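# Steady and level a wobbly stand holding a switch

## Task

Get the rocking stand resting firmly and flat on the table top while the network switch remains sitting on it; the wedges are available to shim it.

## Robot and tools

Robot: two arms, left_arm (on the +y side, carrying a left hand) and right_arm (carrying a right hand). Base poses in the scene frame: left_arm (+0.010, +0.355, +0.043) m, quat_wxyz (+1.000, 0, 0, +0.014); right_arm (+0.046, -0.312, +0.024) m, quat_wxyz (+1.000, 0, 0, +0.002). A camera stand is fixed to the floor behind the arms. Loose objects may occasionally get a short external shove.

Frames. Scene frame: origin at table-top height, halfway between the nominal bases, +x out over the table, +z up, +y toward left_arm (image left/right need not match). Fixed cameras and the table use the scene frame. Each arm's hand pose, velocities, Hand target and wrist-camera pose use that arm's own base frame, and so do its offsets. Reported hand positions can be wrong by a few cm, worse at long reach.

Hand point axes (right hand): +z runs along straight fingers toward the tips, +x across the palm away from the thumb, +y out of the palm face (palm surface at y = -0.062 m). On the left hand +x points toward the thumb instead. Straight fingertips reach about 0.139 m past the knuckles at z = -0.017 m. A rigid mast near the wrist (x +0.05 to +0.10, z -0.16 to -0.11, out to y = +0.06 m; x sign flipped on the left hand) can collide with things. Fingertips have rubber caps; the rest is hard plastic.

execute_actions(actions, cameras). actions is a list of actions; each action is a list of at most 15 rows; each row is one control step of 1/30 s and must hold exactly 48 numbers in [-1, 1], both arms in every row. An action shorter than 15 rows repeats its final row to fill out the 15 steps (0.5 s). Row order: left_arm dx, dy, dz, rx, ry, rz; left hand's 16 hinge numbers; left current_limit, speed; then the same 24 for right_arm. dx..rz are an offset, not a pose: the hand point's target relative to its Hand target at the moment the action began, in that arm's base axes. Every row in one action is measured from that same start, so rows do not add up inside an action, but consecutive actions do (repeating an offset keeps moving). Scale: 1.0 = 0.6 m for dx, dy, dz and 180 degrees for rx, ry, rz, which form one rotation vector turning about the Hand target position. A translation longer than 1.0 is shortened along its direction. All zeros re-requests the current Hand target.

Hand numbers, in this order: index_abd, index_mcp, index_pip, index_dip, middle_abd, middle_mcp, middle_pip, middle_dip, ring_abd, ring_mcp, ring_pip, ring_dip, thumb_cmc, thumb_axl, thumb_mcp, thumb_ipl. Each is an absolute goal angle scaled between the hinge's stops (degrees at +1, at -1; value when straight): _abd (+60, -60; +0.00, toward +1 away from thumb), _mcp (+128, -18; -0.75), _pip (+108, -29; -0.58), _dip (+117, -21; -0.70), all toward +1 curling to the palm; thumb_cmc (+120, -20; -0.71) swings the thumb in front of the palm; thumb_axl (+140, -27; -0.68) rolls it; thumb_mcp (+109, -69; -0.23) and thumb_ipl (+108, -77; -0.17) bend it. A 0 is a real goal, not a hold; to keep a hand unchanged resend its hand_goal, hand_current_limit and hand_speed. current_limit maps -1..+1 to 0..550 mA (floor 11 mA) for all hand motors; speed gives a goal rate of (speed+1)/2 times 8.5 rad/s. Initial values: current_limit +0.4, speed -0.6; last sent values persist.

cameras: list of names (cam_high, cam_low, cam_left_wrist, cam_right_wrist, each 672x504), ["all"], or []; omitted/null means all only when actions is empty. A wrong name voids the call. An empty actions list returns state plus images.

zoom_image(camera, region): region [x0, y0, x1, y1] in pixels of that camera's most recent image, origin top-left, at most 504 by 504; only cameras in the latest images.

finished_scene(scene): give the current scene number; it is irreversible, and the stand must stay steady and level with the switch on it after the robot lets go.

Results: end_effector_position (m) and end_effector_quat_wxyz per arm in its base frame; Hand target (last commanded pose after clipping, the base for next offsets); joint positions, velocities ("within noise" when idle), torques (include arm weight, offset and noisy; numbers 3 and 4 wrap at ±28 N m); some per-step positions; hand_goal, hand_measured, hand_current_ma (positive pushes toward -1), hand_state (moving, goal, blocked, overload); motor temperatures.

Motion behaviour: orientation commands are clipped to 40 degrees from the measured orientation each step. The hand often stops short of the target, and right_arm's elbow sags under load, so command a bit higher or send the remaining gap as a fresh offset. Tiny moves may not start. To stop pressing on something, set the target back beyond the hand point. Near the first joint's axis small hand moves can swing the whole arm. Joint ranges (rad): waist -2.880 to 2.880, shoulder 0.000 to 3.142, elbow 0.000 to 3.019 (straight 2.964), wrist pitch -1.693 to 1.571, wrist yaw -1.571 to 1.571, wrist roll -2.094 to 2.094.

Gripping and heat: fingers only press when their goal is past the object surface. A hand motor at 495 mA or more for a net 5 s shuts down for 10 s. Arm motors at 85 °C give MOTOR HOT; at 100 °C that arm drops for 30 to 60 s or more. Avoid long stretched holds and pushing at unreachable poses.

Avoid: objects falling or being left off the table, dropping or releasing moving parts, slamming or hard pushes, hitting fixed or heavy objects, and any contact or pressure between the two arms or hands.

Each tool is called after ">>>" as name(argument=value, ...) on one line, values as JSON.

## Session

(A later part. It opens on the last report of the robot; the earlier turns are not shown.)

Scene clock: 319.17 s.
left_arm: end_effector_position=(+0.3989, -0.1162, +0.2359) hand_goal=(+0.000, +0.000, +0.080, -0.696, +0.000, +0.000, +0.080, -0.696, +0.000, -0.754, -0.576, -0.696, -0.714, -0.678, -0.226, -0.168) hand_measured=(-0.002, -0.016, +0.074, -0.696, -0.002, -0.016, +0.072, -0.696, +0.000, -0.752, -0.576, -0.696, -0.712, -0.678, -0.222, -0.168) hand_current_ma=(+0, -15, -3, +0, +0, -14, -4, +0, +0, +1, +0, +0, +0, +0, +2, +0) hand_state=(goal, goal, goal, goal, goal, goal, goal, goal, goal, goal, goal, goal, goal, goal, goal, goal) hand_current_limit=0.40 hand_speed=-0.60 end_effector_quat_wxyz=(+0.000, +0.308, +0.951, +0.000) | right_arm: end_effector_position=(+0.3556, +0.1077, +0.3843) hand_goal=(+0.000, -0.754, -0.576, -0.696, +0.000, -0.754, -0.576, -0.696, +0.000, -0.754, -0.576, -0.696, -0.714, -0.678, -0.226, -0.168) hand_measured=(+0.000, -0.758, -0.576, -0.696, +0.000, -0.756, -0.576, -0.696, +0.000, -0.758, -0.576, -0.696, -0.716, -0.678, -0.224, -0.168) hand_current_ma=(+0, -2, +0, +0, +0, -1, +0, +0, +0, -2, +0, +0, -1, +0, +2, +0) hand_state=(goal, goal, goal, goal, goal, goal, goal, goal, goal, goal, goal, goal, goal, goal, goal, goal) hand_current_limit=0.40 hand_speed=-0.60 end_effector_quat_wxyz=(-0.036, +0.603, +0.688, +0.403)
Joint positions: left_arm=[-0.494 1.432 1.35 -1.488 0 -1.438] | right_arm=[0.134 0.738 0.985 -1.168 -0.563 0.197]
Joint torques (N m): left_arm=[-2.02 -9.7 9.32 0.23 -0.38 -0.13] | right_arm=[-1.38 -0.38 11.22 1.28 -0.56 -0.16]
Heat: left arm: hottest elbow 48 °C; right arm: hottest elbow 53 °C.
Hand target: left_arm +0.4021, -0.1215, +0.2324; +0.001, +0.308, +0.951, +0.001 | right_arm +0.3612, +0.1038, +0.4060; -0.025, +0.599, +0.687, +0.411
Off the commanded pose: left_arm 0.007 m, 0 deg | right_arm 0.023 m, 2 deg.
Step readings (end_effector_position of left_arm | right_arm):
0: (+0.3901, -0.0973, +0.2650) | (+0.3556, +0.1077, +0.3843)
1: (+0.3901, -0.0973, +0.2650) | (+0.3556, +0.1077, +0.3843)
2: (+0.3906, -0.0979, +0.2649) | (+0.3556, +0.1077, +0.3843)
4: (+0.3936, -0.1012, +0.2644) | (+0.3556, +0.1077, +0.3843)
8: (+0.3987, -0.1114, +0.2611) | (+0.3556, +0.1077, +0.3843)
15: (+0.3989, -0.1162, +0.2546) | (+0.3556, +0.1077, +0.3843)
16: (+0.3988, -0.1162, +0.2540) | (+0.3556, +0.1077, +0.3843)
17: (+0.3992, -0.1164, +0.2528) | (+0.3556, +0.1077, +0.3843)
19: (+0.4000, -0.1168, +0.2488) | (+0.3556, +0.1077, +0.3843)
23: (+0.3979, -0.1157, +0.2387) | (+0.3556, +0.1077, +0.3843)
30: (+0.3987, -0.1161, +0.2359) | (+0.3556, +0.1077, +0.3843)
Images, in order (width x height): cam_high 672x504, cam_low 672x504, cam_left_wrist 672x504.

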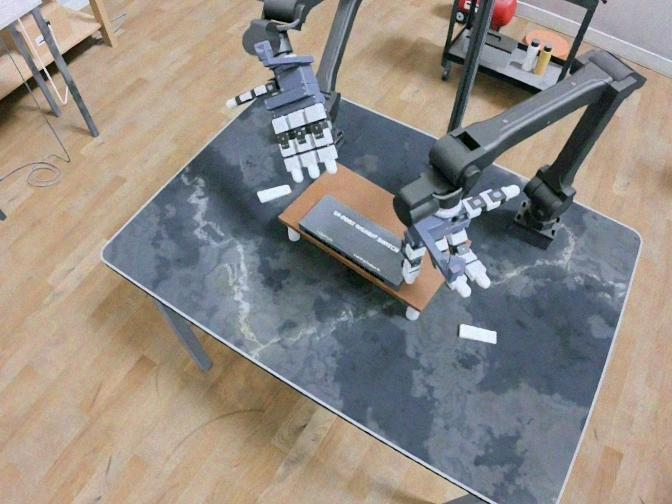

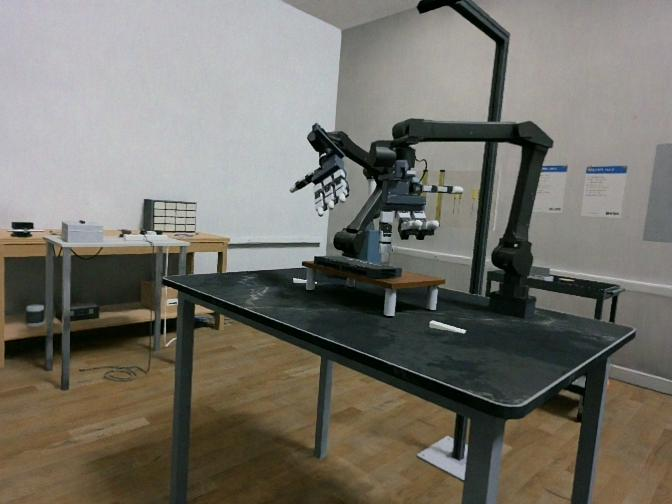

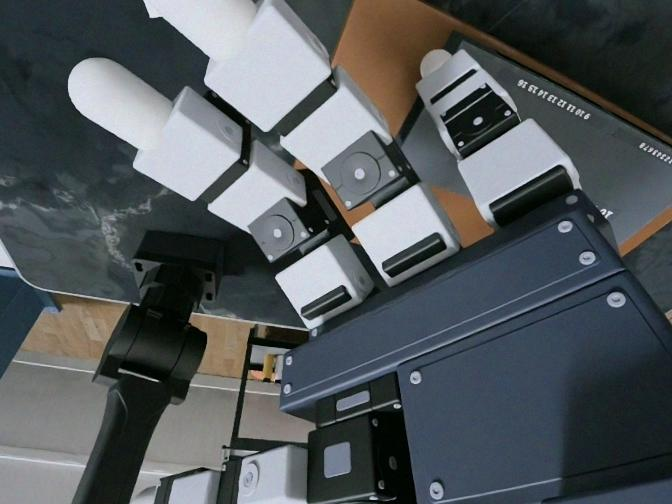

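>>> execute_actions(actions=[[[0,0.05,0,0,0,0,0,0,0.08,-0.696,0,0,0.08,-0.696,0,-0.754,-0.576,-0.696,-0.714,-0.678,-0.226,-0.168,0.4,-0.6,0,0,0,0,0,0,0,-0.754,-0.576,-0.696,0,-0.754,-0.576,-0.696,0,-0.754,-0.576,-0.696,-0.714,-0.678,-0.226,-0.168,0.4,-0.6]],[[0,0,-0.06,0,0,0,0,0,0.08,-0.696,0,0,0.08,-0.696,0,-0.754,-0.576,-0.696,-0.714,-0.678,-0.226,-0.168,0.4,-0.6,0,0,0,0,0,0,0,-0.754,-0.576,-0.696,0,-0.754,-0.576,-0.696,0,-0.754,-0.576,-0.696,-0.714,-0.678,-0.226,-0.168,0.4,-0.6]]], cameras=["cam_high","cam_low","cam_left_wrist"])

>>> zoom_image(camera="cam_low", region=[360, 230, 460, 330])

>>> zoom_image(camera="cam_high", region=[370, 220, 500, 350])

Scene clock: 351.17 s.
left_arm: end_effector_position=(+0.3968, -0.0921, +0.1928) hand_goal=(+0.000, +0.000, +0.080, -0.696, +0.000, +0.000, +0.080, -0.696, +0.000, -0.754, -0.576, -0.696, -0.714, -0.678, -0.226, -0.168) hand_measured=(-0.002, -0.016, +0.074, -0.696, -0.002, -0.016, +0.072, -0.696, +0.000, -0.752, -0.576, -0.696, -0.712, -0.678, -0.222, -0.168) hand_current_ma=(+0, -15, -3, +0, +0, -14, -4, +0, +0, +1, +0, +0, +0, +0, +2, +0) hand_state=(goal, goal, goal, goal, goal, goal, goal, goal, goal, goal, goal, goal, goal, goal, goal, goal) hand_current_limit=0.40 hand_speed=-0.60 end_effector_quat_wxyz=(-0.009, +0.307, +0.952, +0.002) | right_arm: end_effector_position=(+0.3556, +0.1077, +0.3843) hand_goal=(+0.000, -0.754, -0.576, -0.696, +0.000, -0.754, -0.576, -0.696, +0.000, -0.754, -0.576, -0.696, -0.714, -0.678, -0.226, -0.168) hand_measured=(+0.000, -0.758, -0.576, -0.696, +0.000, -0.756, -0.576, -0.696, +0.000, -0.758, -0.576, -0.696, -0.716, -0.678, -0.224, -0.168) hand_current_ma=(+0, -2, +0, +0, +0, -1, +0, +0, +0, -2, +0, +0, -1, +0, +2, +0) hand_state=(goal, goal, goal, goal, goal, goal, goal, goal, goal, goal, goal, goal, goal, goal, goal, goal) hand_current_limit=0.40 hand_speed=-0.60 end_effector_quat_wxyz=(-0.036, +0.603, +0.688, +0.403)
Joint positions: left_arm=[-0.445 1.428 1.23 -1.392 -0.002 -1.392] | right_arm=[0.134 0.738 0.985 -1.168 -0.563 0.197]
Joint torques (N m): left_arm=[-0.62 -11.52 9.13 0.24 -0.3 0.07] | right_arm=[-1.32 -0.56 11.25 1.26 -0.56 -0.17]
Heat: left arm: hottest elbow 46 °C; right arm: hottest elbow 54 °C.
Hand target: left_arm +0.4021, -0.0916, +0.1964; +0.001, +0.308, +0.951, +0.001 | right_arm +0.3612, +0.1038, +0.4060; -0.025, +0.599, +0.687, +0.411
Off the commanded pose: left_arm 0.006 m, 1 deg | right_arm 0.023 m, 2 deg.
Step readings (end_effector_position of left_arm | right_arm):
0: (+0.3989, -0.1162, +0.2359) | (+0.3556, +0.1077, +0.3843)
1: (+0.3988, -0.1162, +0.2358) | (+0.3556, +0.1077, +0.3843)
2: (+0.3986, -0.1159, +0.2351) | (+0.3556, +0.1077, +0.3843)
4: (+0.3980, -0.1134, +0.2321) | (+0.3556, +0.1077, +0.3843)
8: (+0.3966, -0.1003, +0.2239) | (+0.3556, +0.1077, +0.3843)
15: (+0.3985, -0.0929, +0.2224) | (+0.3556, +0.1077, +0.3843)
16: (+0.3986, -0.0929, +0.2221) | (+0.3556, +0.1077, +0.3843)
17: (+0.3994, -0.0933, +0.2204) | (+0.3556, +0.1077, +0.3843)
19: (+0.4001, -0.0937, +0.2136) | (+0.3556, +0.1077, +0.3843)
23: (+0.3960, -0.0917, +0.1969) | (+0.3556, +0.1077, +0.3843)
30: (+0.3964, -0.0919, +0.1928) | (+0.3556, +0.1077, +0.3843)
Images, in order (width x height): cam_high 672x504, cam_low 672x504, cam_left_wrist 672x504.

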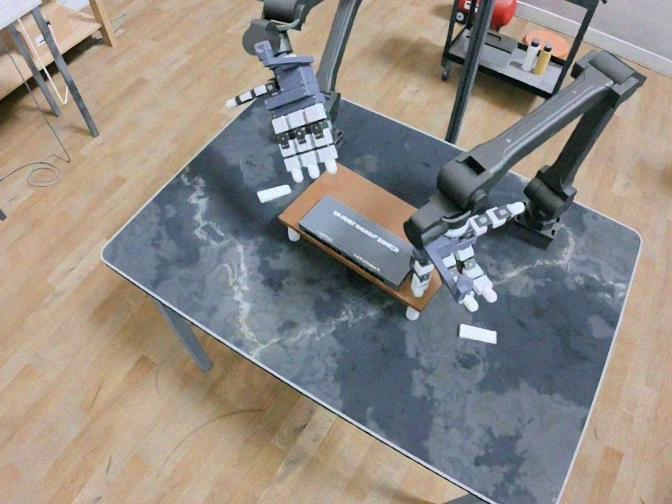

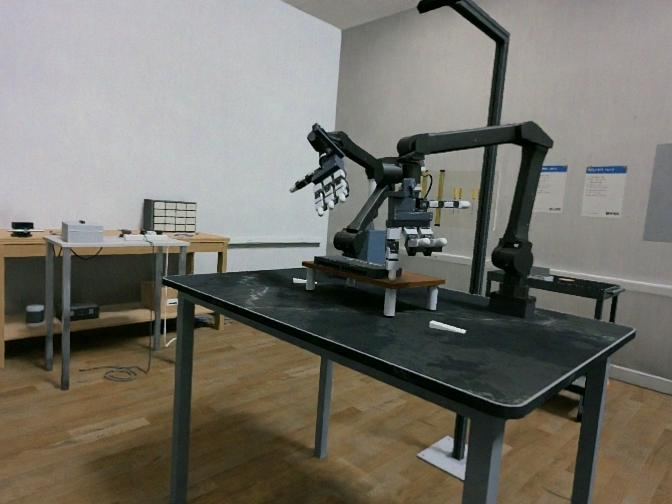

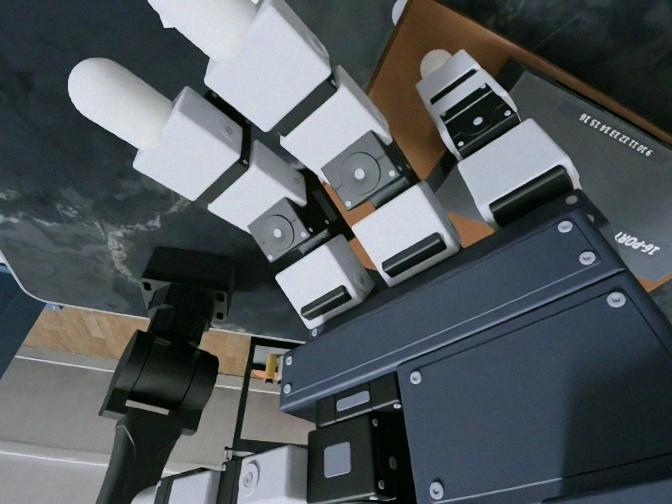

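Scaled by 5.040 from the camera's 672x504 image, which has a finer 960x720 frame.

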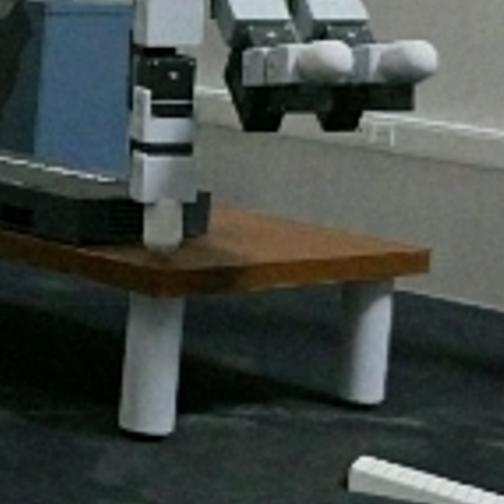

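Scaled by 3.877 from the camera's 672x504 image, which has a finer 960x720 frame.

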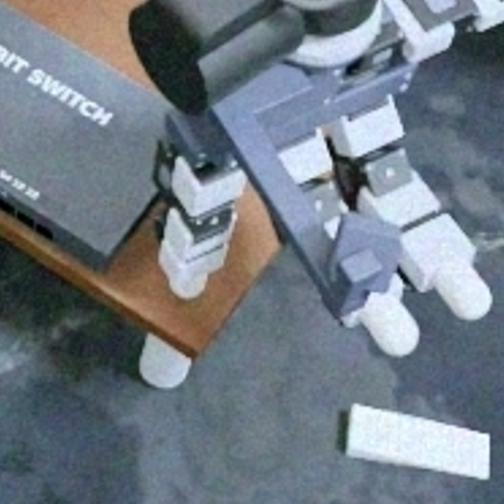

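>>> execute_actions(actions=[[[0,0,-0.025,0,0,0,0,0,0.08,-0.696,0,0,0.08,-0.696,0,-0.754,-0.576,-0.696,-0.714,-0.678,-0.226,-0.168,0.4,-0.6,0,0,0,0,0,0,0,-0.754,-0.576,-0.696,0,-0.754,-0.576,-0.696,0,-0.754,-0.576,-0.696,-0.714,-0.678,-0.226,-0.168,0.4,-0.6]]], cameras=["cam_low","cam_left_wrist"])

>>> zoom_image(camera="cam_low", region=[360, 230, 460, 330])

>>> execute_actions(actions=[[[0,0,-0.02,0,0,0,0,0,0.08,-0.696,0,0,0.08,-0.696,0,-0.754,-0.576,-0.696,-0.714,-0.678,-0.226,-0.168,0.4,-0.6,0,0,0,0,0,0,0,-0.754,-0.576,-0.696,0,-0.754,-0.576,-0.696,0,-0.754,-0.576,-0.696,-0.714,-0.678,-0.226,-0.168,0.4,-0.6]]], cameras=["cam_low","cam_left_wrist"])

>>> zoom_image(camera="cam_low", region=[360, 230, 460, 330])

Scene clock: 362.60 s.
left_arm: end_effector_position=(+0.4001, -0.0936, +0.1885) hand_goal=(+0.000, +0.000, +0.080, -0.696, +0.000, +0.000, +0.080, -0.696, +0.000, -0.754, -0.576, -0.696, -0.714, -0.678, -0.226, -0.168) hand_measured=(-0.002, -0.016, +0.074, -0.696, -0.002, -0.016, +0.072, -0.696, -0.024, -0.754, -0.576, -0.696, -0.712, -0.678, -0.222, -0.168) hand_current_ma=(+0, -14, -3, +0, +0, -14, -4, +0, -19, +0, +0, +0, +0, +0, +2, +0) hand_state=(goal, goal, goal, goal, goal, goal, goal, goal, blocked, goal, goal, goal, goal, goal, goal, goal) hand_current_limit=0.40 hand_speed=-0.60 end_effector_quat_wxyz=(+0.001, +0.307, +0.952, +0.001) | right_arm: end_effector_position=(+0.3556, +0.1077, +0.3843) hand_goal=(+0.000, -0.754, -0.576, -0.696, +0.000, -0.754, -0.576, -0.696, +0.000, -0.754, -0.576, -0.696, -0.714, -0.678, -0.226, -0.168) hand_measured=(+0.000, -0.758, -0.576, -0.696, +0.000, -0.756, -0.576, -0.696, +0.000, -0.758, -0.576, -0.696, -0.716, -0.678, -0.224, -0.168) hand_current_ma=(+0, -2, +0, +0, +0, -1, +0, +0, +0, -2, +0, +0, -1, +0, +2, +0) hand_state=(goal, goal, goal, goal, goal, goal, goal, goal, goal, goal, goal, goal, goal, goal, goal, goal) hand_current_limit=0.40 hand_speed=-0.60 end_effector_quat_wxyz=(-0.036, +0.603, +0.688, +0.403)
Joint positions: left_arm=[-0.445 1.427 1.218 -1.361 -0.002 -1.392] | right_arm=[0.134 0.738 0.985 -1.168 -0.563 0.197]
Joint torques (N m): left_arm=[-0.67 -10.17 7.65 0.57 -0.3 0.08] | right_arm=[-1.26 -0.5 11.26 1.28 -0.55 -0.16]
Heat: left arm: hottest elbow 46 °C; right arm: hottest elbow 54 °C.
Hand target: left_arm +0.4021, -0.0915, +0.1815; +0.001, +0.308, +0.951, +0.001 | right_arm +0.3612, +0.1038, +0.4060; -0.025, +0.599, +0.687, +0.411
Off the commanded pose: left_arm 0.008 m, 0 deg | right_arm 0.023 m, 2 deg.
Step readings (end_effector_position of left_arm | right_arm):
0: (+0.3968, -0.0921, +0.1928) | (+0.3556, +0.1077, +0.3843)
1: (+0.3969, -0.0921, +0.1928) | (+0.3556, +0.1077, +0.3843)
2: (+0.3974, -0.0923, +0.1921) | (+0.3556, +0.1077, +0.3843)
4: (+0.3985, -0.0929, +0.1897) | (+0.3556, +0.1077, +0.3843)
8: (+0.3996, -0.0934, +0.1885) | (+0.3556, +0.1077, +0.3843)
15: (+0.4001, -0.0936, +0.1885) | (+0.3556, +0.1077, +0.3843)
Images, in order (width x height): cam_low 672x504, cam_left_wrist 672x504.

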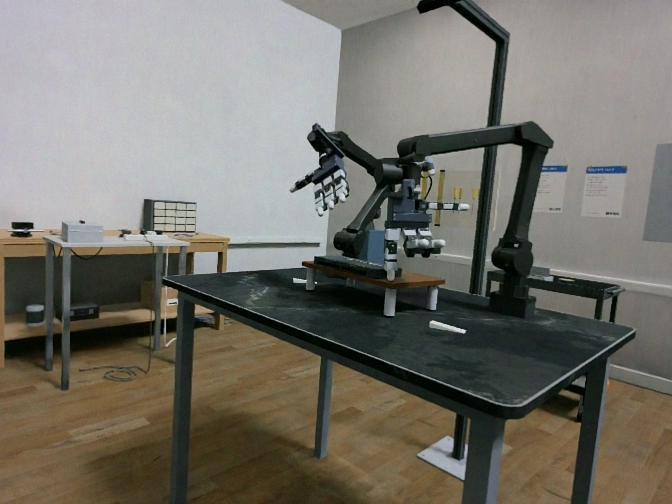

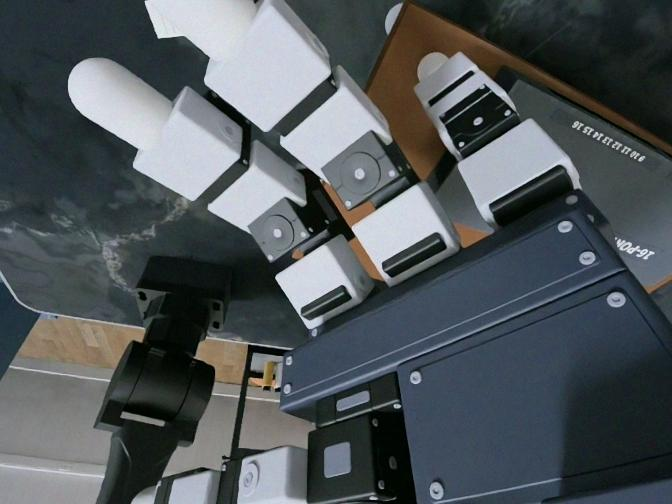

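Scaled by 5.040 from the camera's 672x504 image, which has a finer 960x720 frame.

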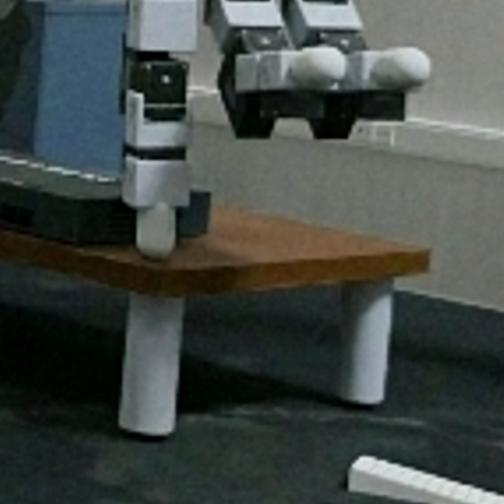

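Scene clock: 363.30 s.
left_arm: end_effector_position=(+0.4003, -0.0937, +0.1865) hand_goal=(+0.000, +0.000, +0.080, -0.696, +0.000, +0.000, +0.080, -0.696, +0.000, -0.754, -0.576, -0.696, -0.714, -0.678, -0.226, -0.168) hand_measured=(-0.002, -0.016, +0.074, -0.696, -0.002, -0.016, +0.072, -0.696, -0.046, -0.756, -0.578, -0.696, -0.712, -0.678, -0.222, -0.168) hand_current_ma=(+0, -14, -3, +0, +0, -14, -4, +0, -59, -1, +0, +0, +0, +0, +2, +0) hand_state=(goal, goal, goal, goal, goal, goal, goal, goal, blocked, goal, goal, goal, goal, goal, goal, goal) hand_current_limit=0.40 hand_speed=-0.60 end_effector_quat_wxyz=(+0.010, +0.307, +0.952, +0.000) | right_arm: end_effector_position=(+0.3556, +0.1077, +0.3843) hand_goal=(+0.000, -0.754, -0.576, -0.696, +0.000, -0.754, -0.576, -0.696, +0.000, -0.754, -0.576, -0.696, -0.714, -0.678, -0.226, -0.168) hand_measured=(+0.000, -0.758, -0.576, -0.696, +0.000, -0.756, -0.576, -0.696, +0.000, -0.758, -0.576, -0.696, -0.716, -0.678, -0.224, -0.168) hand_current_ma=(+0, -2, +0, +0, +0, -1, +0, +0, +0, -2, +0, +0, -1, +0, +2, +0) hand_state=(goal, goal, goal, goal, goal, goal, goal, goal, goal, goal, goal, goal, goal, goal, goal, goal) hand_current_limit=0.40 hand_speed=-0.60 end_effector_quat_wxyz=(-0.036, +0.603, +0.688, +0.403)
Joint positions: left_arm=[-0.445 1.416 1.202 -1.336 -0.002 -1.392] | right_arm=[0.134 0.738 0.985 -1.168 -0.563 0.197]
Joint torques (N m): left_arm=[-0.62 -8.64 6.97 0.84 -0.29 0.08] | right_arm=[-1.32 -0.5 11.22 1.35 -0.56 -0.17]
Heat: left arm: hottest elbow 46 °C; right arm: hottest elbow 54 °C.
Hand target: left_arm +0.4021, -0.0916, +0.1695; +0.001, +0.308, +0.951, +0.001 | right_arm +0.3612, +0.1038, +0.4060; -0.025, +0.599, +0.687, +0.411
Off the commanded pose: left_arm 0.017 m, 1 deg | right_arm 0.023 m, 2 deg.
Step readings (end_effector_position of left_arm | right_arm):
0: (+0.4001, -0.0936, +0.1885) | (+0.3556, +0.1077, +0.3843)
1: (+0.4000, -0.0936, +0.1882) | (+0.3556, +0.1077, +0.3843)
2: (+0.4001, -0.0936, +0.1876) | (+0.3556, +0.1077, +0.3843)
4: (+0.4004, -0.0938, +0.1872) | (+0.3556, +0.1077, +0.3843)
8: (+0.4001, -0.0936, +0.1867) | (+0.3556, +0.1077, +0.3843)
15: (+0.4003, -0.0937, +0.1865) | (+0.3556, +0.1077, +0.3843)
Images, in order (width x height): cam_low 672x504, cam_left_wrist 672x504.

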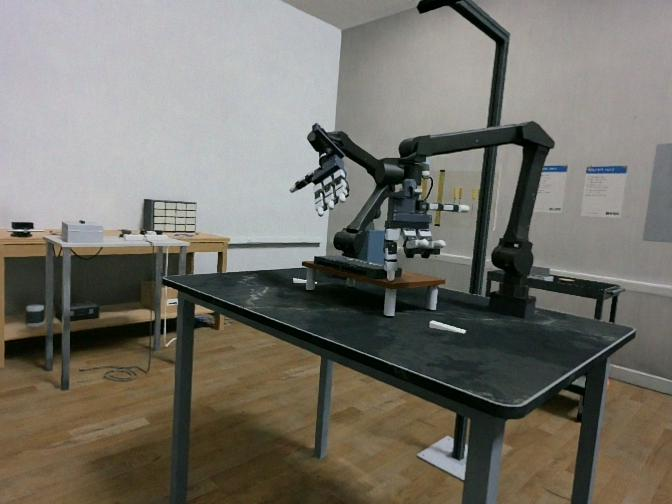

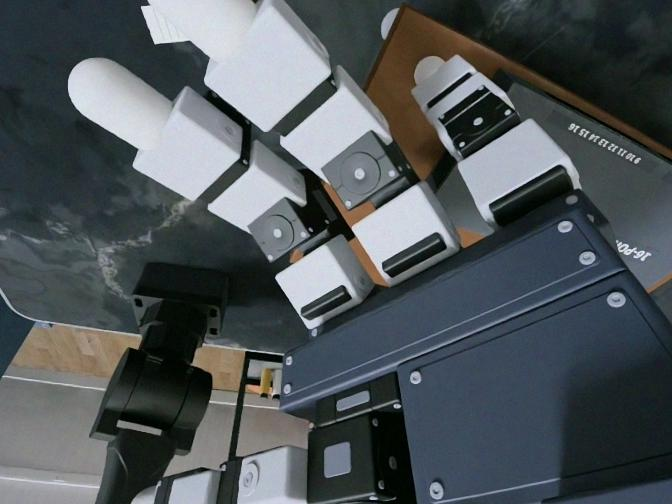

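Scaled by 5.040 from the camera's 672x504 image, which has a finer 960x720 frame.

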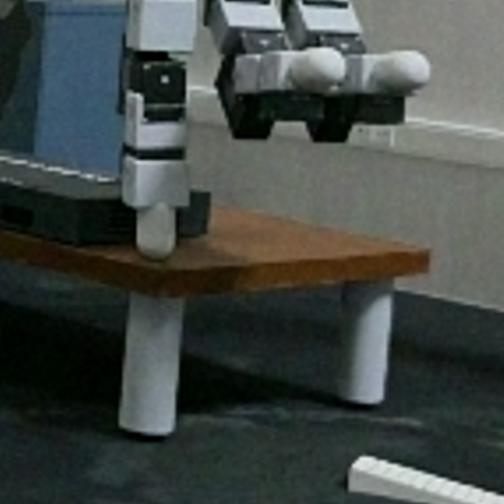

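>>> execute_actions(actions=[[[0,0,0.07,0,0,0,0,0,0.08,-0.696,0,0,0.08,-0.696,0,-0.754,-0.576,-0.696,-0.714,-0.678,-0.226,-0.168,0.4,-0.6,0,0,0,0,0,0,0,-0.754,-0.576,-0.696,0,-0.754,-0.576,-0.696,0,-0.754,-0.576,-0.696,-0.714,-0.678,-0.226,-0.168,0.4,-0.6]],[[-0.09,0.025,0,0,0,0,0,0,0.08,-0.696,0,0,0.08,-0.696,0,-0.754,-0.576,-0.696,-0.714,-0.678,-0.226,-0.168,0.4,-0.6,0,0,0,0,0,0,0,-0.754,-0.576,-0.696,0,-0.754,-0.576,-0.696,0,-0.754,-0.576,-0.696,-0.714,-0.678,-0.226,-0.168,0.4,-0.6]],[[-0.09,0.025,0,0,0,0,0,0,0.08,-0.696,0,0,0.08,-0.696,0,-0.754,-0.576,-0.696,-0.714,-0.678,-0.226,-0.168,0.4,-0.6,0,0,0,0,0,0,0,-0.754,-0.576,-0.696,0,-0.754,-0.576,-0.696,0,-0.754,-0.576,-0.696,-0.714,-0.678,-0.226,-0.168,0.4,-0.6]],[[-0.08,0.025,0,0,0,0,0,0,0.08,-0.696,0,0,0.08,-0.696,0,-0.754,-0.576,-0.696,-0.714,-0.678,-0.226,-0.168,0.4,-0.6,0,0,0,0,0,0,0,-0.754,-0.576,-0.696,0,-0.754,-0.576,-0.696,0,-0.754,-0.576,-0.696,-0.714,-0.678,-0.226,-0.168,0.4,-0.6]]], cameras=["cam_high","cam_low","cam_left_wrist"])

>>> zoom_image(camera="cam_high", region=[390, 180, 520, 310])

Scene clock: 386.03 s.
left_arm: end_effector_position=(+0.2481, -0.0440, +0.2073) hand_goal=(+0.000, +0.000, +0.080, -0.696, +0.000, +0.000, +0.080, -0.696, +0.000, -0.754, -0.576, -0.696, -0.714, -0.678, -0.226, -0.168) hand_measured=(+0.000, -0.016, +0.074, -0.696, +0.000, -0.016, +0.072, -0.696, +0.000, -0.752, -0.576, -0.696, -0.714, -0.678, -0.222, -0.168) hand_current_ma=(+0, -14, -3, +0, +0, -14, -4, +0, +0, +0, +0, +0, +0, +0, +2, +0) hand_state=(goal, goal, goal, goal, goal, goal, goal, goal, goal, goal, goal, goal, goal, goal, goal, goal) hand_current_limit=0.40 hand_speed=-0.60 end_effector_quat_wxyz=(-0.001, +0.307, +0.952, +0.001) | right_arm: end_effector_position=(+0.3556, +0.1077, +0.3843) hand_goal=(+0.000, -0.754, -0.576, -0.696, +0.000, -0.754, -0.576, -0.696, +0.000, -0.754, -0.576, -0.696, -0.714, -0.678, -0.226, -0.168) hand_measured=(+0.000, -0.758, -0.576, -0.696, +0.000, -0.756, -0.576, -0.696, +0.000, -0.758, -0.576, -0.696, -0.716, -0.678, -0.224, -0.168) hand_current_ma=(+0, -2, +0, +0, +0, -1, +0, +0, +0, -2, +0, +0, -1, +0, +2, +0) hand_state=(goal, goal, goal, goal, goal, goal, goal, goal, goal, goal, goal, goal, goal, goal, goal, goal) hand_current_limit=0.40 hand_speed=-0.60 end_effector_quat_wxyz=(-0.036, +0.603, +0.688, +0.403)
Joint positions: left_arm=[-0.526 0.989 0.912 -1.495 -0.001 -1.474] | right_arm=[0.134 0.738 0.985 -1.168 -0.563 0.197]
Joint torques (N m): left_arm=[-2.43 -4.42 9.55 -0.42 -0.31 -0.15] | right_arm=[-1.32 -0.26 11.23 1.26 -0.55 -0.18]
Heat: left arm: hottest elbow 46 °C; right arm: hottest elbow 54 °C.
Hand target: left_arm +0.2461, -0.0465, +0.2114; +0.001, +0.308, +0.951, +0.001 | right_arm +0.3612, +0.1038, +0.4060; -0.025, +0.599, +0.687, +0.411
Off the commanded pose: left_arm 0.005 m, 0 deg | right_arm 0.023 m, 2 deg.
Step readings (end_effector_position of left_arm | right_arm):
0: (+0.4003, -0.0937, +0.1865) | (+0.3556, +0.1077, +0.3843)
1: (+0.4003, -0.0937, +0.1865) | (+0.3556, +0.1077, +0.3843)
2: (+0.3996, -0.0934, +0.1868) | (+0.3556, +0.1077, +0.3843)
4: (+0.3972, -0.0922, +0.1886) | (+0.3556, +0.1077, +0.3843)
8: (+0.3910, -0.0893, +0.1906) | (+0.3556, +0.1077, +0.3843)
15: (+0.3878, -0.0878, +0.1924) | (+0.3556, +0.1077, +0.3843)
16: (+0.3877, -0.0877, +0.1924) | (+0.3556, +0.1077, +0.3843)
17: (+0.3872, -0.0875, +0.1930) | (+0.3556, +0.1077, +0.3843)
19: (+0.3811, -0.0846, +0.1927) | (+0.3556, +0.1077, +0.3843)
23: (+0.3591, -0.0743, +0.1972) | (+0.3556, +0.1077, +0.3843)
30: (+0.3517, -0.0728, +0.2079) | (+0.3556, +0.1077, +0.3843)
31: (+0.3511, -0.0728, +0.2072) | (+0.3556, +0.1077, +0.3843)
32: (+0.3481, -0.0720, +0.2057) | (+0.3556, +0.1077, +0.3843)
34: (+0.3364, -0.0683, +0.2006) | (+0.3556, +0.1077, +0.3843)
38: (+0.3054, -0.0586, +0.1971) | (+0.3556, +0.1077, +0.3843)
45: (+0.2969, -0.0582, +0.2065) | (+0.3556, +0.1077, +0.3843)
46: (+0.2965, -0.0583, +0.2062) | (+0.3556, +0.1077, +0.3843)
47: (+0.2937, -0.0573, +0.2050) | (+0.3556, +0.1077, +0.3843)
49: (+0.2841, -0.0541, +0.2017) | (+0.3556, +0.1077, +0.3843)
53: (+0.2575, -0.0448, +0.2004) | (+0.3556, +0.1077, +0.3843)
60: (+0.2490, -0.0440, +0.2073) | (+0.3556, +0.1077, +0.3843)
Images, in order (width x height): cam_high 672x504, cam_low 672x504, cam_left_wrist 672x504.

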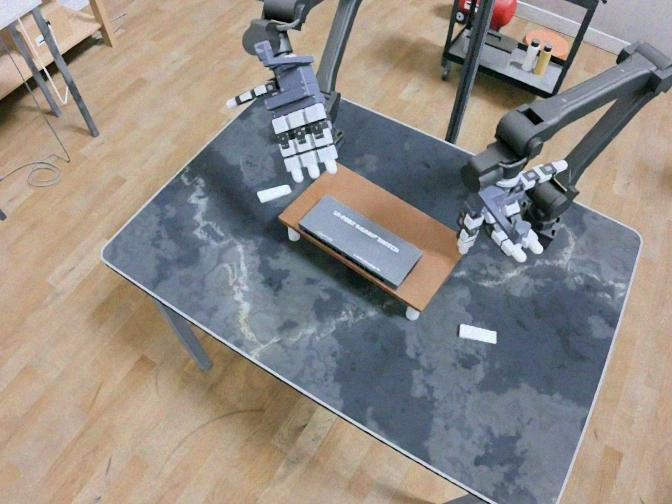

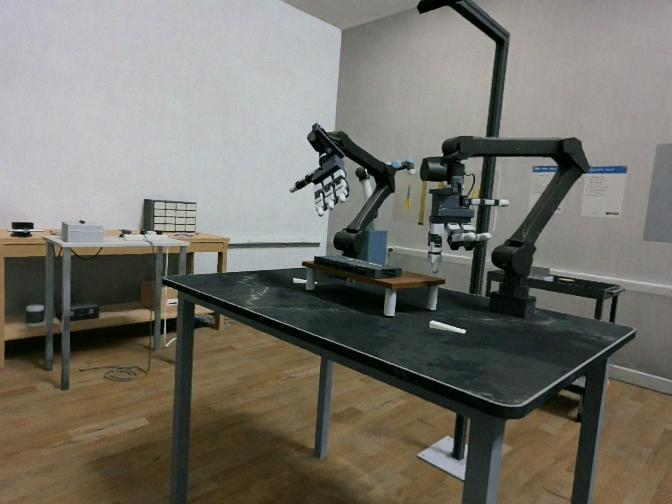

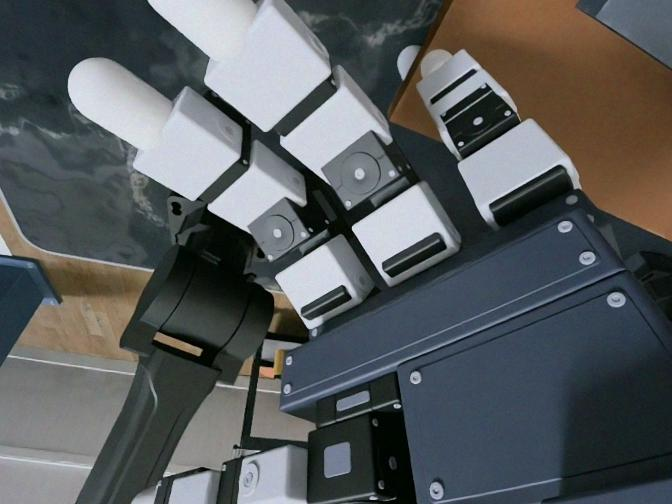

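Scaled by 3.877 from the camera's 672x504 image, which has a finer 960x720 frame.

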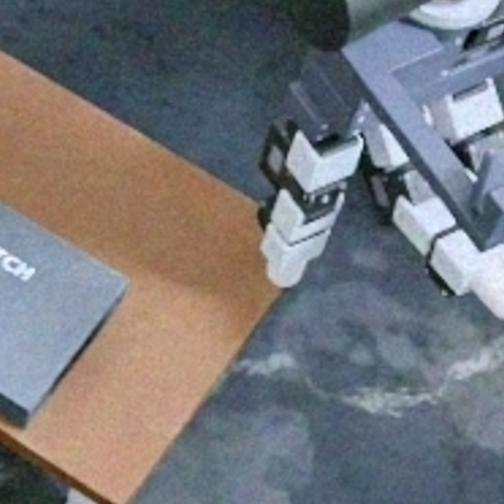

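>>> execute_actions(actions=[[[0,-0.055,0,0,0,0,0,0,0.08,-0.696,0,0,0.08,-0.696,0,-0.754,-0.576,-0.696,-0.714,-0.678,-0.226,-0.168,0.4,-0.6,0,0,0,0,0,0,0,-0.754,-0.576,-0.696,0,-0.754,-0.576,-0.696,0,-0.754,-0.576,-0.696,-0.714,-0.678,-0.226,-0.168,0.4,-0.6]],[[0,0,-0.025,0,0,0,0,0,0.08,-0.696,0,0,0.08,-0.696,0,-0.754,-0.576,-0.696,-0.714,-0.678,-0.226,-0.168,0.4,-0.6,0,0,0,0,0,0,0,-0.754,-0.576,-0.696,0,-0.754,-0.576,-0.696,0,-0.754,-0.576,-0.696,-0.714,-0.678,-0.226,-0.168,0.4,-0.6]]], cameras=["cam_low","cam_high"])

>>> zoom_image(camera="cam_low", region=[370, 230, 470, 330])

>>> zoom_image(camera="cam_high", region=[390, 180, 520, 310])

>>> execute_actions(actions=[[[0,0,-0.035,0,0,0,0,0,0.08,-0.696,0,0,0.08,-0.696,0,-0.754,-0.576,-0.696,-0.714,-0.678,-0.226,-0.168,0.4,-0.6,0,0,0,0,0,0,0,-0.754,-0.576,-0.696,0,-0.754,-0.576,-0.696,0,-0.754,-0.576,-0.696,-0.714,-0.678,-0.226,-0.168,0.4,-0.6]]], cameras=["cam_low","cam_high"])

>>> zoom_image(camera="cam_low", region=[370, 230, 470, 330])

Scene clock: 405.23 s.
left_arm: end_effector_position=(+0.2436, -0.0748, +0.1979) hand_goal=(+0.000, +0.000, +0.080, -0.696, +0.000, +0.000, +0.080, -0.696, +0.000, -0.754, -0.576, -0.696, -0.714, -0.678, -0.226, -0.168) hand_measured=(+0.000, -0.016, +0.074, -0.696, +0.000, -0.016, +0.072, -0.696, +0.000, -0.752, -0.576, -0.696, -0.714, -0.678, -0.222, -0.168) hand_current_ma=(+0, -14, -3, +0, +0, -14, -4, +0, +0, +0, +0, +0, +0, +0, +2, +0) hand_state=(goal, goal, goal, goal, goal, goal, goal, goal, goal, goal, goal, goal, goal, goal, goal, goal) hand_current_limit=0.40 hand_speed=-0.60 end_effector_quat_wxyz=(+0.000, +0.307, +0.952, +0.000) | right_arm: end_effector_position=(+0.3556, +0.1077, +0.3843) hand_goal=(+0.000, -0.754, -0.576, -0.696, +0.000, -0.754, -0.576, -0.696, +0.000, -0.754, -0.576, -0.696, -0.714, -0.678, -0.226, -0.168) hand_measured=(+0.000, -0.758, -0.576, -0.696, +0.000, -0.756, -0.576, -0.696, +0.000, -0.758, -0.576, -0.696, -0.716, -0.678, -0.224, -0.168) hand_current_ma=(+0, -2, +0, +0, +0, -1, +0, +0, +0, -2, +0, +0, -1, +0, +2, +0) hand_state=(goal, goal, goal, goal, goal, goal, goal, goal, goal, goal, goal, goal, goal, goal, goal, goal) hand_current_limit=0.40 hand_speed=-0.60 end_effector_quat_wxyz=(-0.036, +0.603, +0.688, +0.403)
Joint positions: left_arm=[-0.635 1.028 0.912 -1.454 0.001 -1.581] | right_arm=[0.134 0.738 0.985 -1.168 -0.563 0.197]
Joint torques (N m): left_arm=[-2.2 -3.37 9.22 0.25 -0.38 -0.15] | right_arm=[-1.32 -0.5 11.25 1.26 -0.56 -0.17]
Heat: left arm: hottest elbow 45 °C; right arm: hottest elbow 54 °C.
Hand target: left_arm +0.2461, -0.0795, +0.1964; +0.001, +0.308, +0.951, +0.001 | right_arm +0.3612, +0.1038, +0.4060; -0.025, +0.599, +0.687, +0.411
Off the commanded pose: left_arm 0.006 m, 0 deg | right_arm 0.023 m, 2 deg.
Step readings (end_effector_position of left_arm | right_arm):
0: (+0.2479, -0.0439, +0.2073) | (+0.3556, +0.1077, +0.3843)
1: (+0.2478, -0.0441, +0.2073) | (+0.3556, +0.1077, +0.3843)
2: (+0.2470, -0.0453, +0.2073) | (+0.3556, +0.1077, +0.3843)
4: (+0.2442, -0.0517, +0.2068) | (+0.3556, +0.1077, +0.3843)
8: (+0.2383, -0.0669, +0.2026) | (+0.3556, +0.1077, +0.3843)
15: (+0.2360, -0.0691, +0.1995) | (+0.3556, +0.1077, +0.3843)
16: (+0.2359, -0.0691, +0.1995) | (+0.3556, +0.1077, +0.3843)
17: (+0.2366, -0.0696, +0.1994) | (+0.3556, +0.1077, +0.3843)
19: (+0.2389, -0.0713, +0.1990) | (+0.3556, +0.1077, +0.3843)
23: (+0.2424, -0.0739, +0.1984) | (+0.3556, +0.1077, +0.3843)
30: (+0.2435, -0.0747, +0.1979) | (+0.3556, +0.1077, +0.3843)
Images, in order (width x height): cam_high 672x504, cam_low 672x504.

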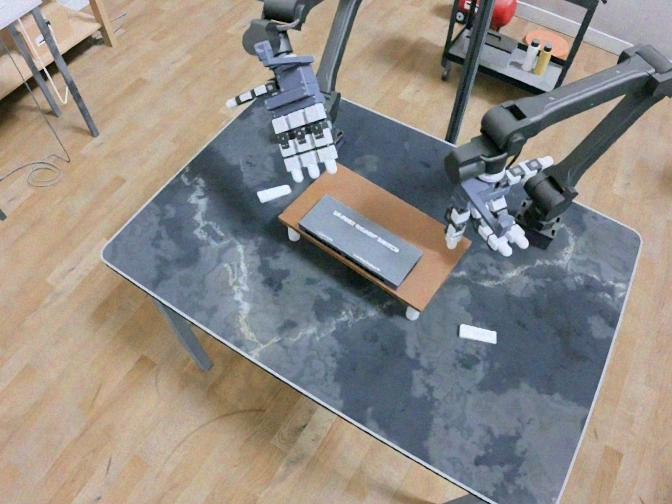

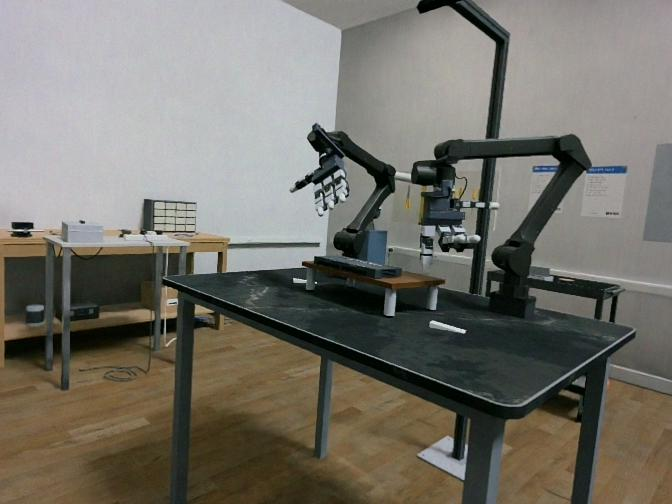

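Scaled by 5.040 from the camera's 672x504 image, which has a finer 960x720 frame.

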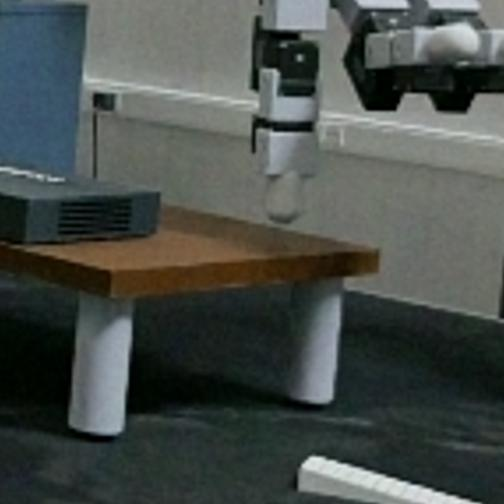

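Scaled by 3.877 from the camera's 672x504 image, which has a finer 960x720 frame.

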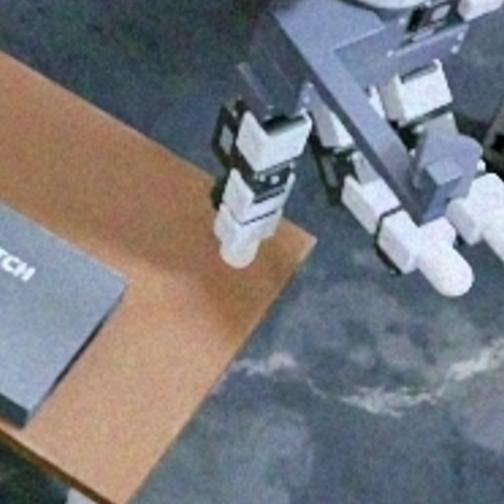

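Scene clock: 405.93 s.
left_arm: end_effector_position=(+0.2453, -0.0759, +0.1827) hand_goal=(+0.000, +0.000, +0.080, -0.696, +0.000, +0.000, +0.080, -0.696, +0.000, -0.754, -0.576, -0.696, -0.714, -0.678, -0.226, -0.168) hand_measured=(+0.000, -0.016, +0.074, -0.696, +0.000, -0.016, +0.072, -0.696, -0.016, -0.752, -0.576, -0.696, -0.714, -0.678, -0.222, -0.168) hand_current_ma=(+0, -14, -3, +0, +0, -14, -4, +0, -11, +0, +0, +0, +0, +0, +2, +0) hand_state=(goal, goal, goal, goal, goal, goal, goal, goal, goal, goal, goal, goal, goal, goal, goal, goal) hand_current_limit=0.40 hand_speed=-0.60 end_effector_quat_wxyz=(+0.006, +0.307, +0.952, -0.002) | right_arm: end_effector_position=(+0.3556, +0.1077, +0.3843) hand_goal=(+0.000, -0.754, -0.576, -0.696, +0.000, -0.754, -0.576, -0.696, +0.000, -0.754, -0.576, -0.696, -0.714, -0.678, -0.226, -0.168) hand_measured=(+0.000, -0.758, -0.576, -0.696, +0.000, -0.756, -0.576, -0.696, +0.000, -0.758, -0.576, -0.696, -0.716, -0.678, -0.224, -0.168) hand_current_ma=(+0, -2, +0, +0, +0, -1, +0, +0, +0, -2, +0, +0, -1, +0, +2, +0) hand_state=(goal, goal, goal, goal, goal, goal, goal, goal, goal, goal, goal, goal, goal, goal, goal, goal) hand_current_limit=0.40 hand_speed=-0.60 end_effector_quat_wxyz=(-0.036, +0.603, +0.688, +0.403)
Joint positions: left_arm=[-0.635 1.032 0.874 -1.401 0 -1.582] | right_arm=[0.134 0.738 0.985 -1.168 -0.563 0.197]
Joint torques (N m): left_arm=[-2.2 -2.96 8.23 0.47 -0.36 -0.11] | right_arm=[-1.32 -0.44 11.21 1.26 -0.54 -0.18]
Heat: left arm: hottest elbow 45 °C; right arm: hottest elbow 54 °C.
Hand target: left_arm +0.2461, -0.0795, +0.1754; +0.001, +0.308, +0.951, +0.001 | right_arm +0.3612, +0.1038, +0.4060; -0.025, +0.599, +0.687, +0.411
Off the commanded pose: left_arm 0.008 m, 1 deg | right_arm 0.023 m, 2 deg.
Step readings (end_effector_position of left_arm | right_arm):
0: (+0.2436, -0.0748, +0.1979) | (+0.3556, +0.1077, +0.3843)
1: (+0.2436, -0.0748, +0.1978) | (+0.3556, +0.1077, +0.3843)
2: (+0.2441, -0.0751, +0.1966) | (+0.3556, +0.1077, +0.3843)
4: (+0.2450, -0.0757, +0.1917) | (+0.3556, +0.1077, +0.3843)
8: (+0.2443, -0.0752, +0.1831) | (+0.3556, +0.1077, +0.3843)
15: (+0.2453, -0.0759, +0.1827) | (+0.3556, +0.1077, +0.3843)
Images, in order (width x height): cam_high 672x504, cam_low 672x504.

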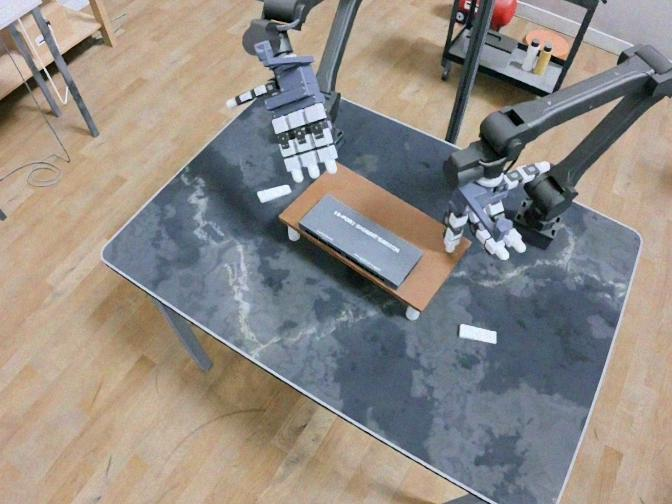

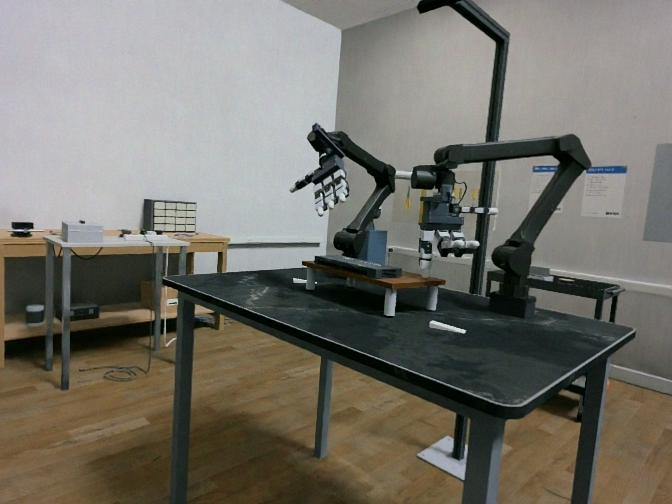

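Scaled by 5.040 from the camera's 672x504 image, which has a finer 960x720 frame.

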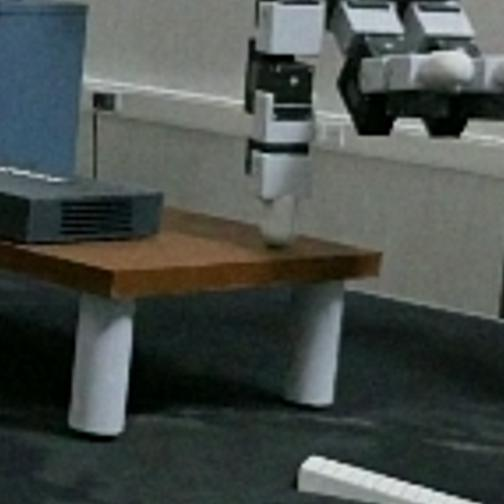

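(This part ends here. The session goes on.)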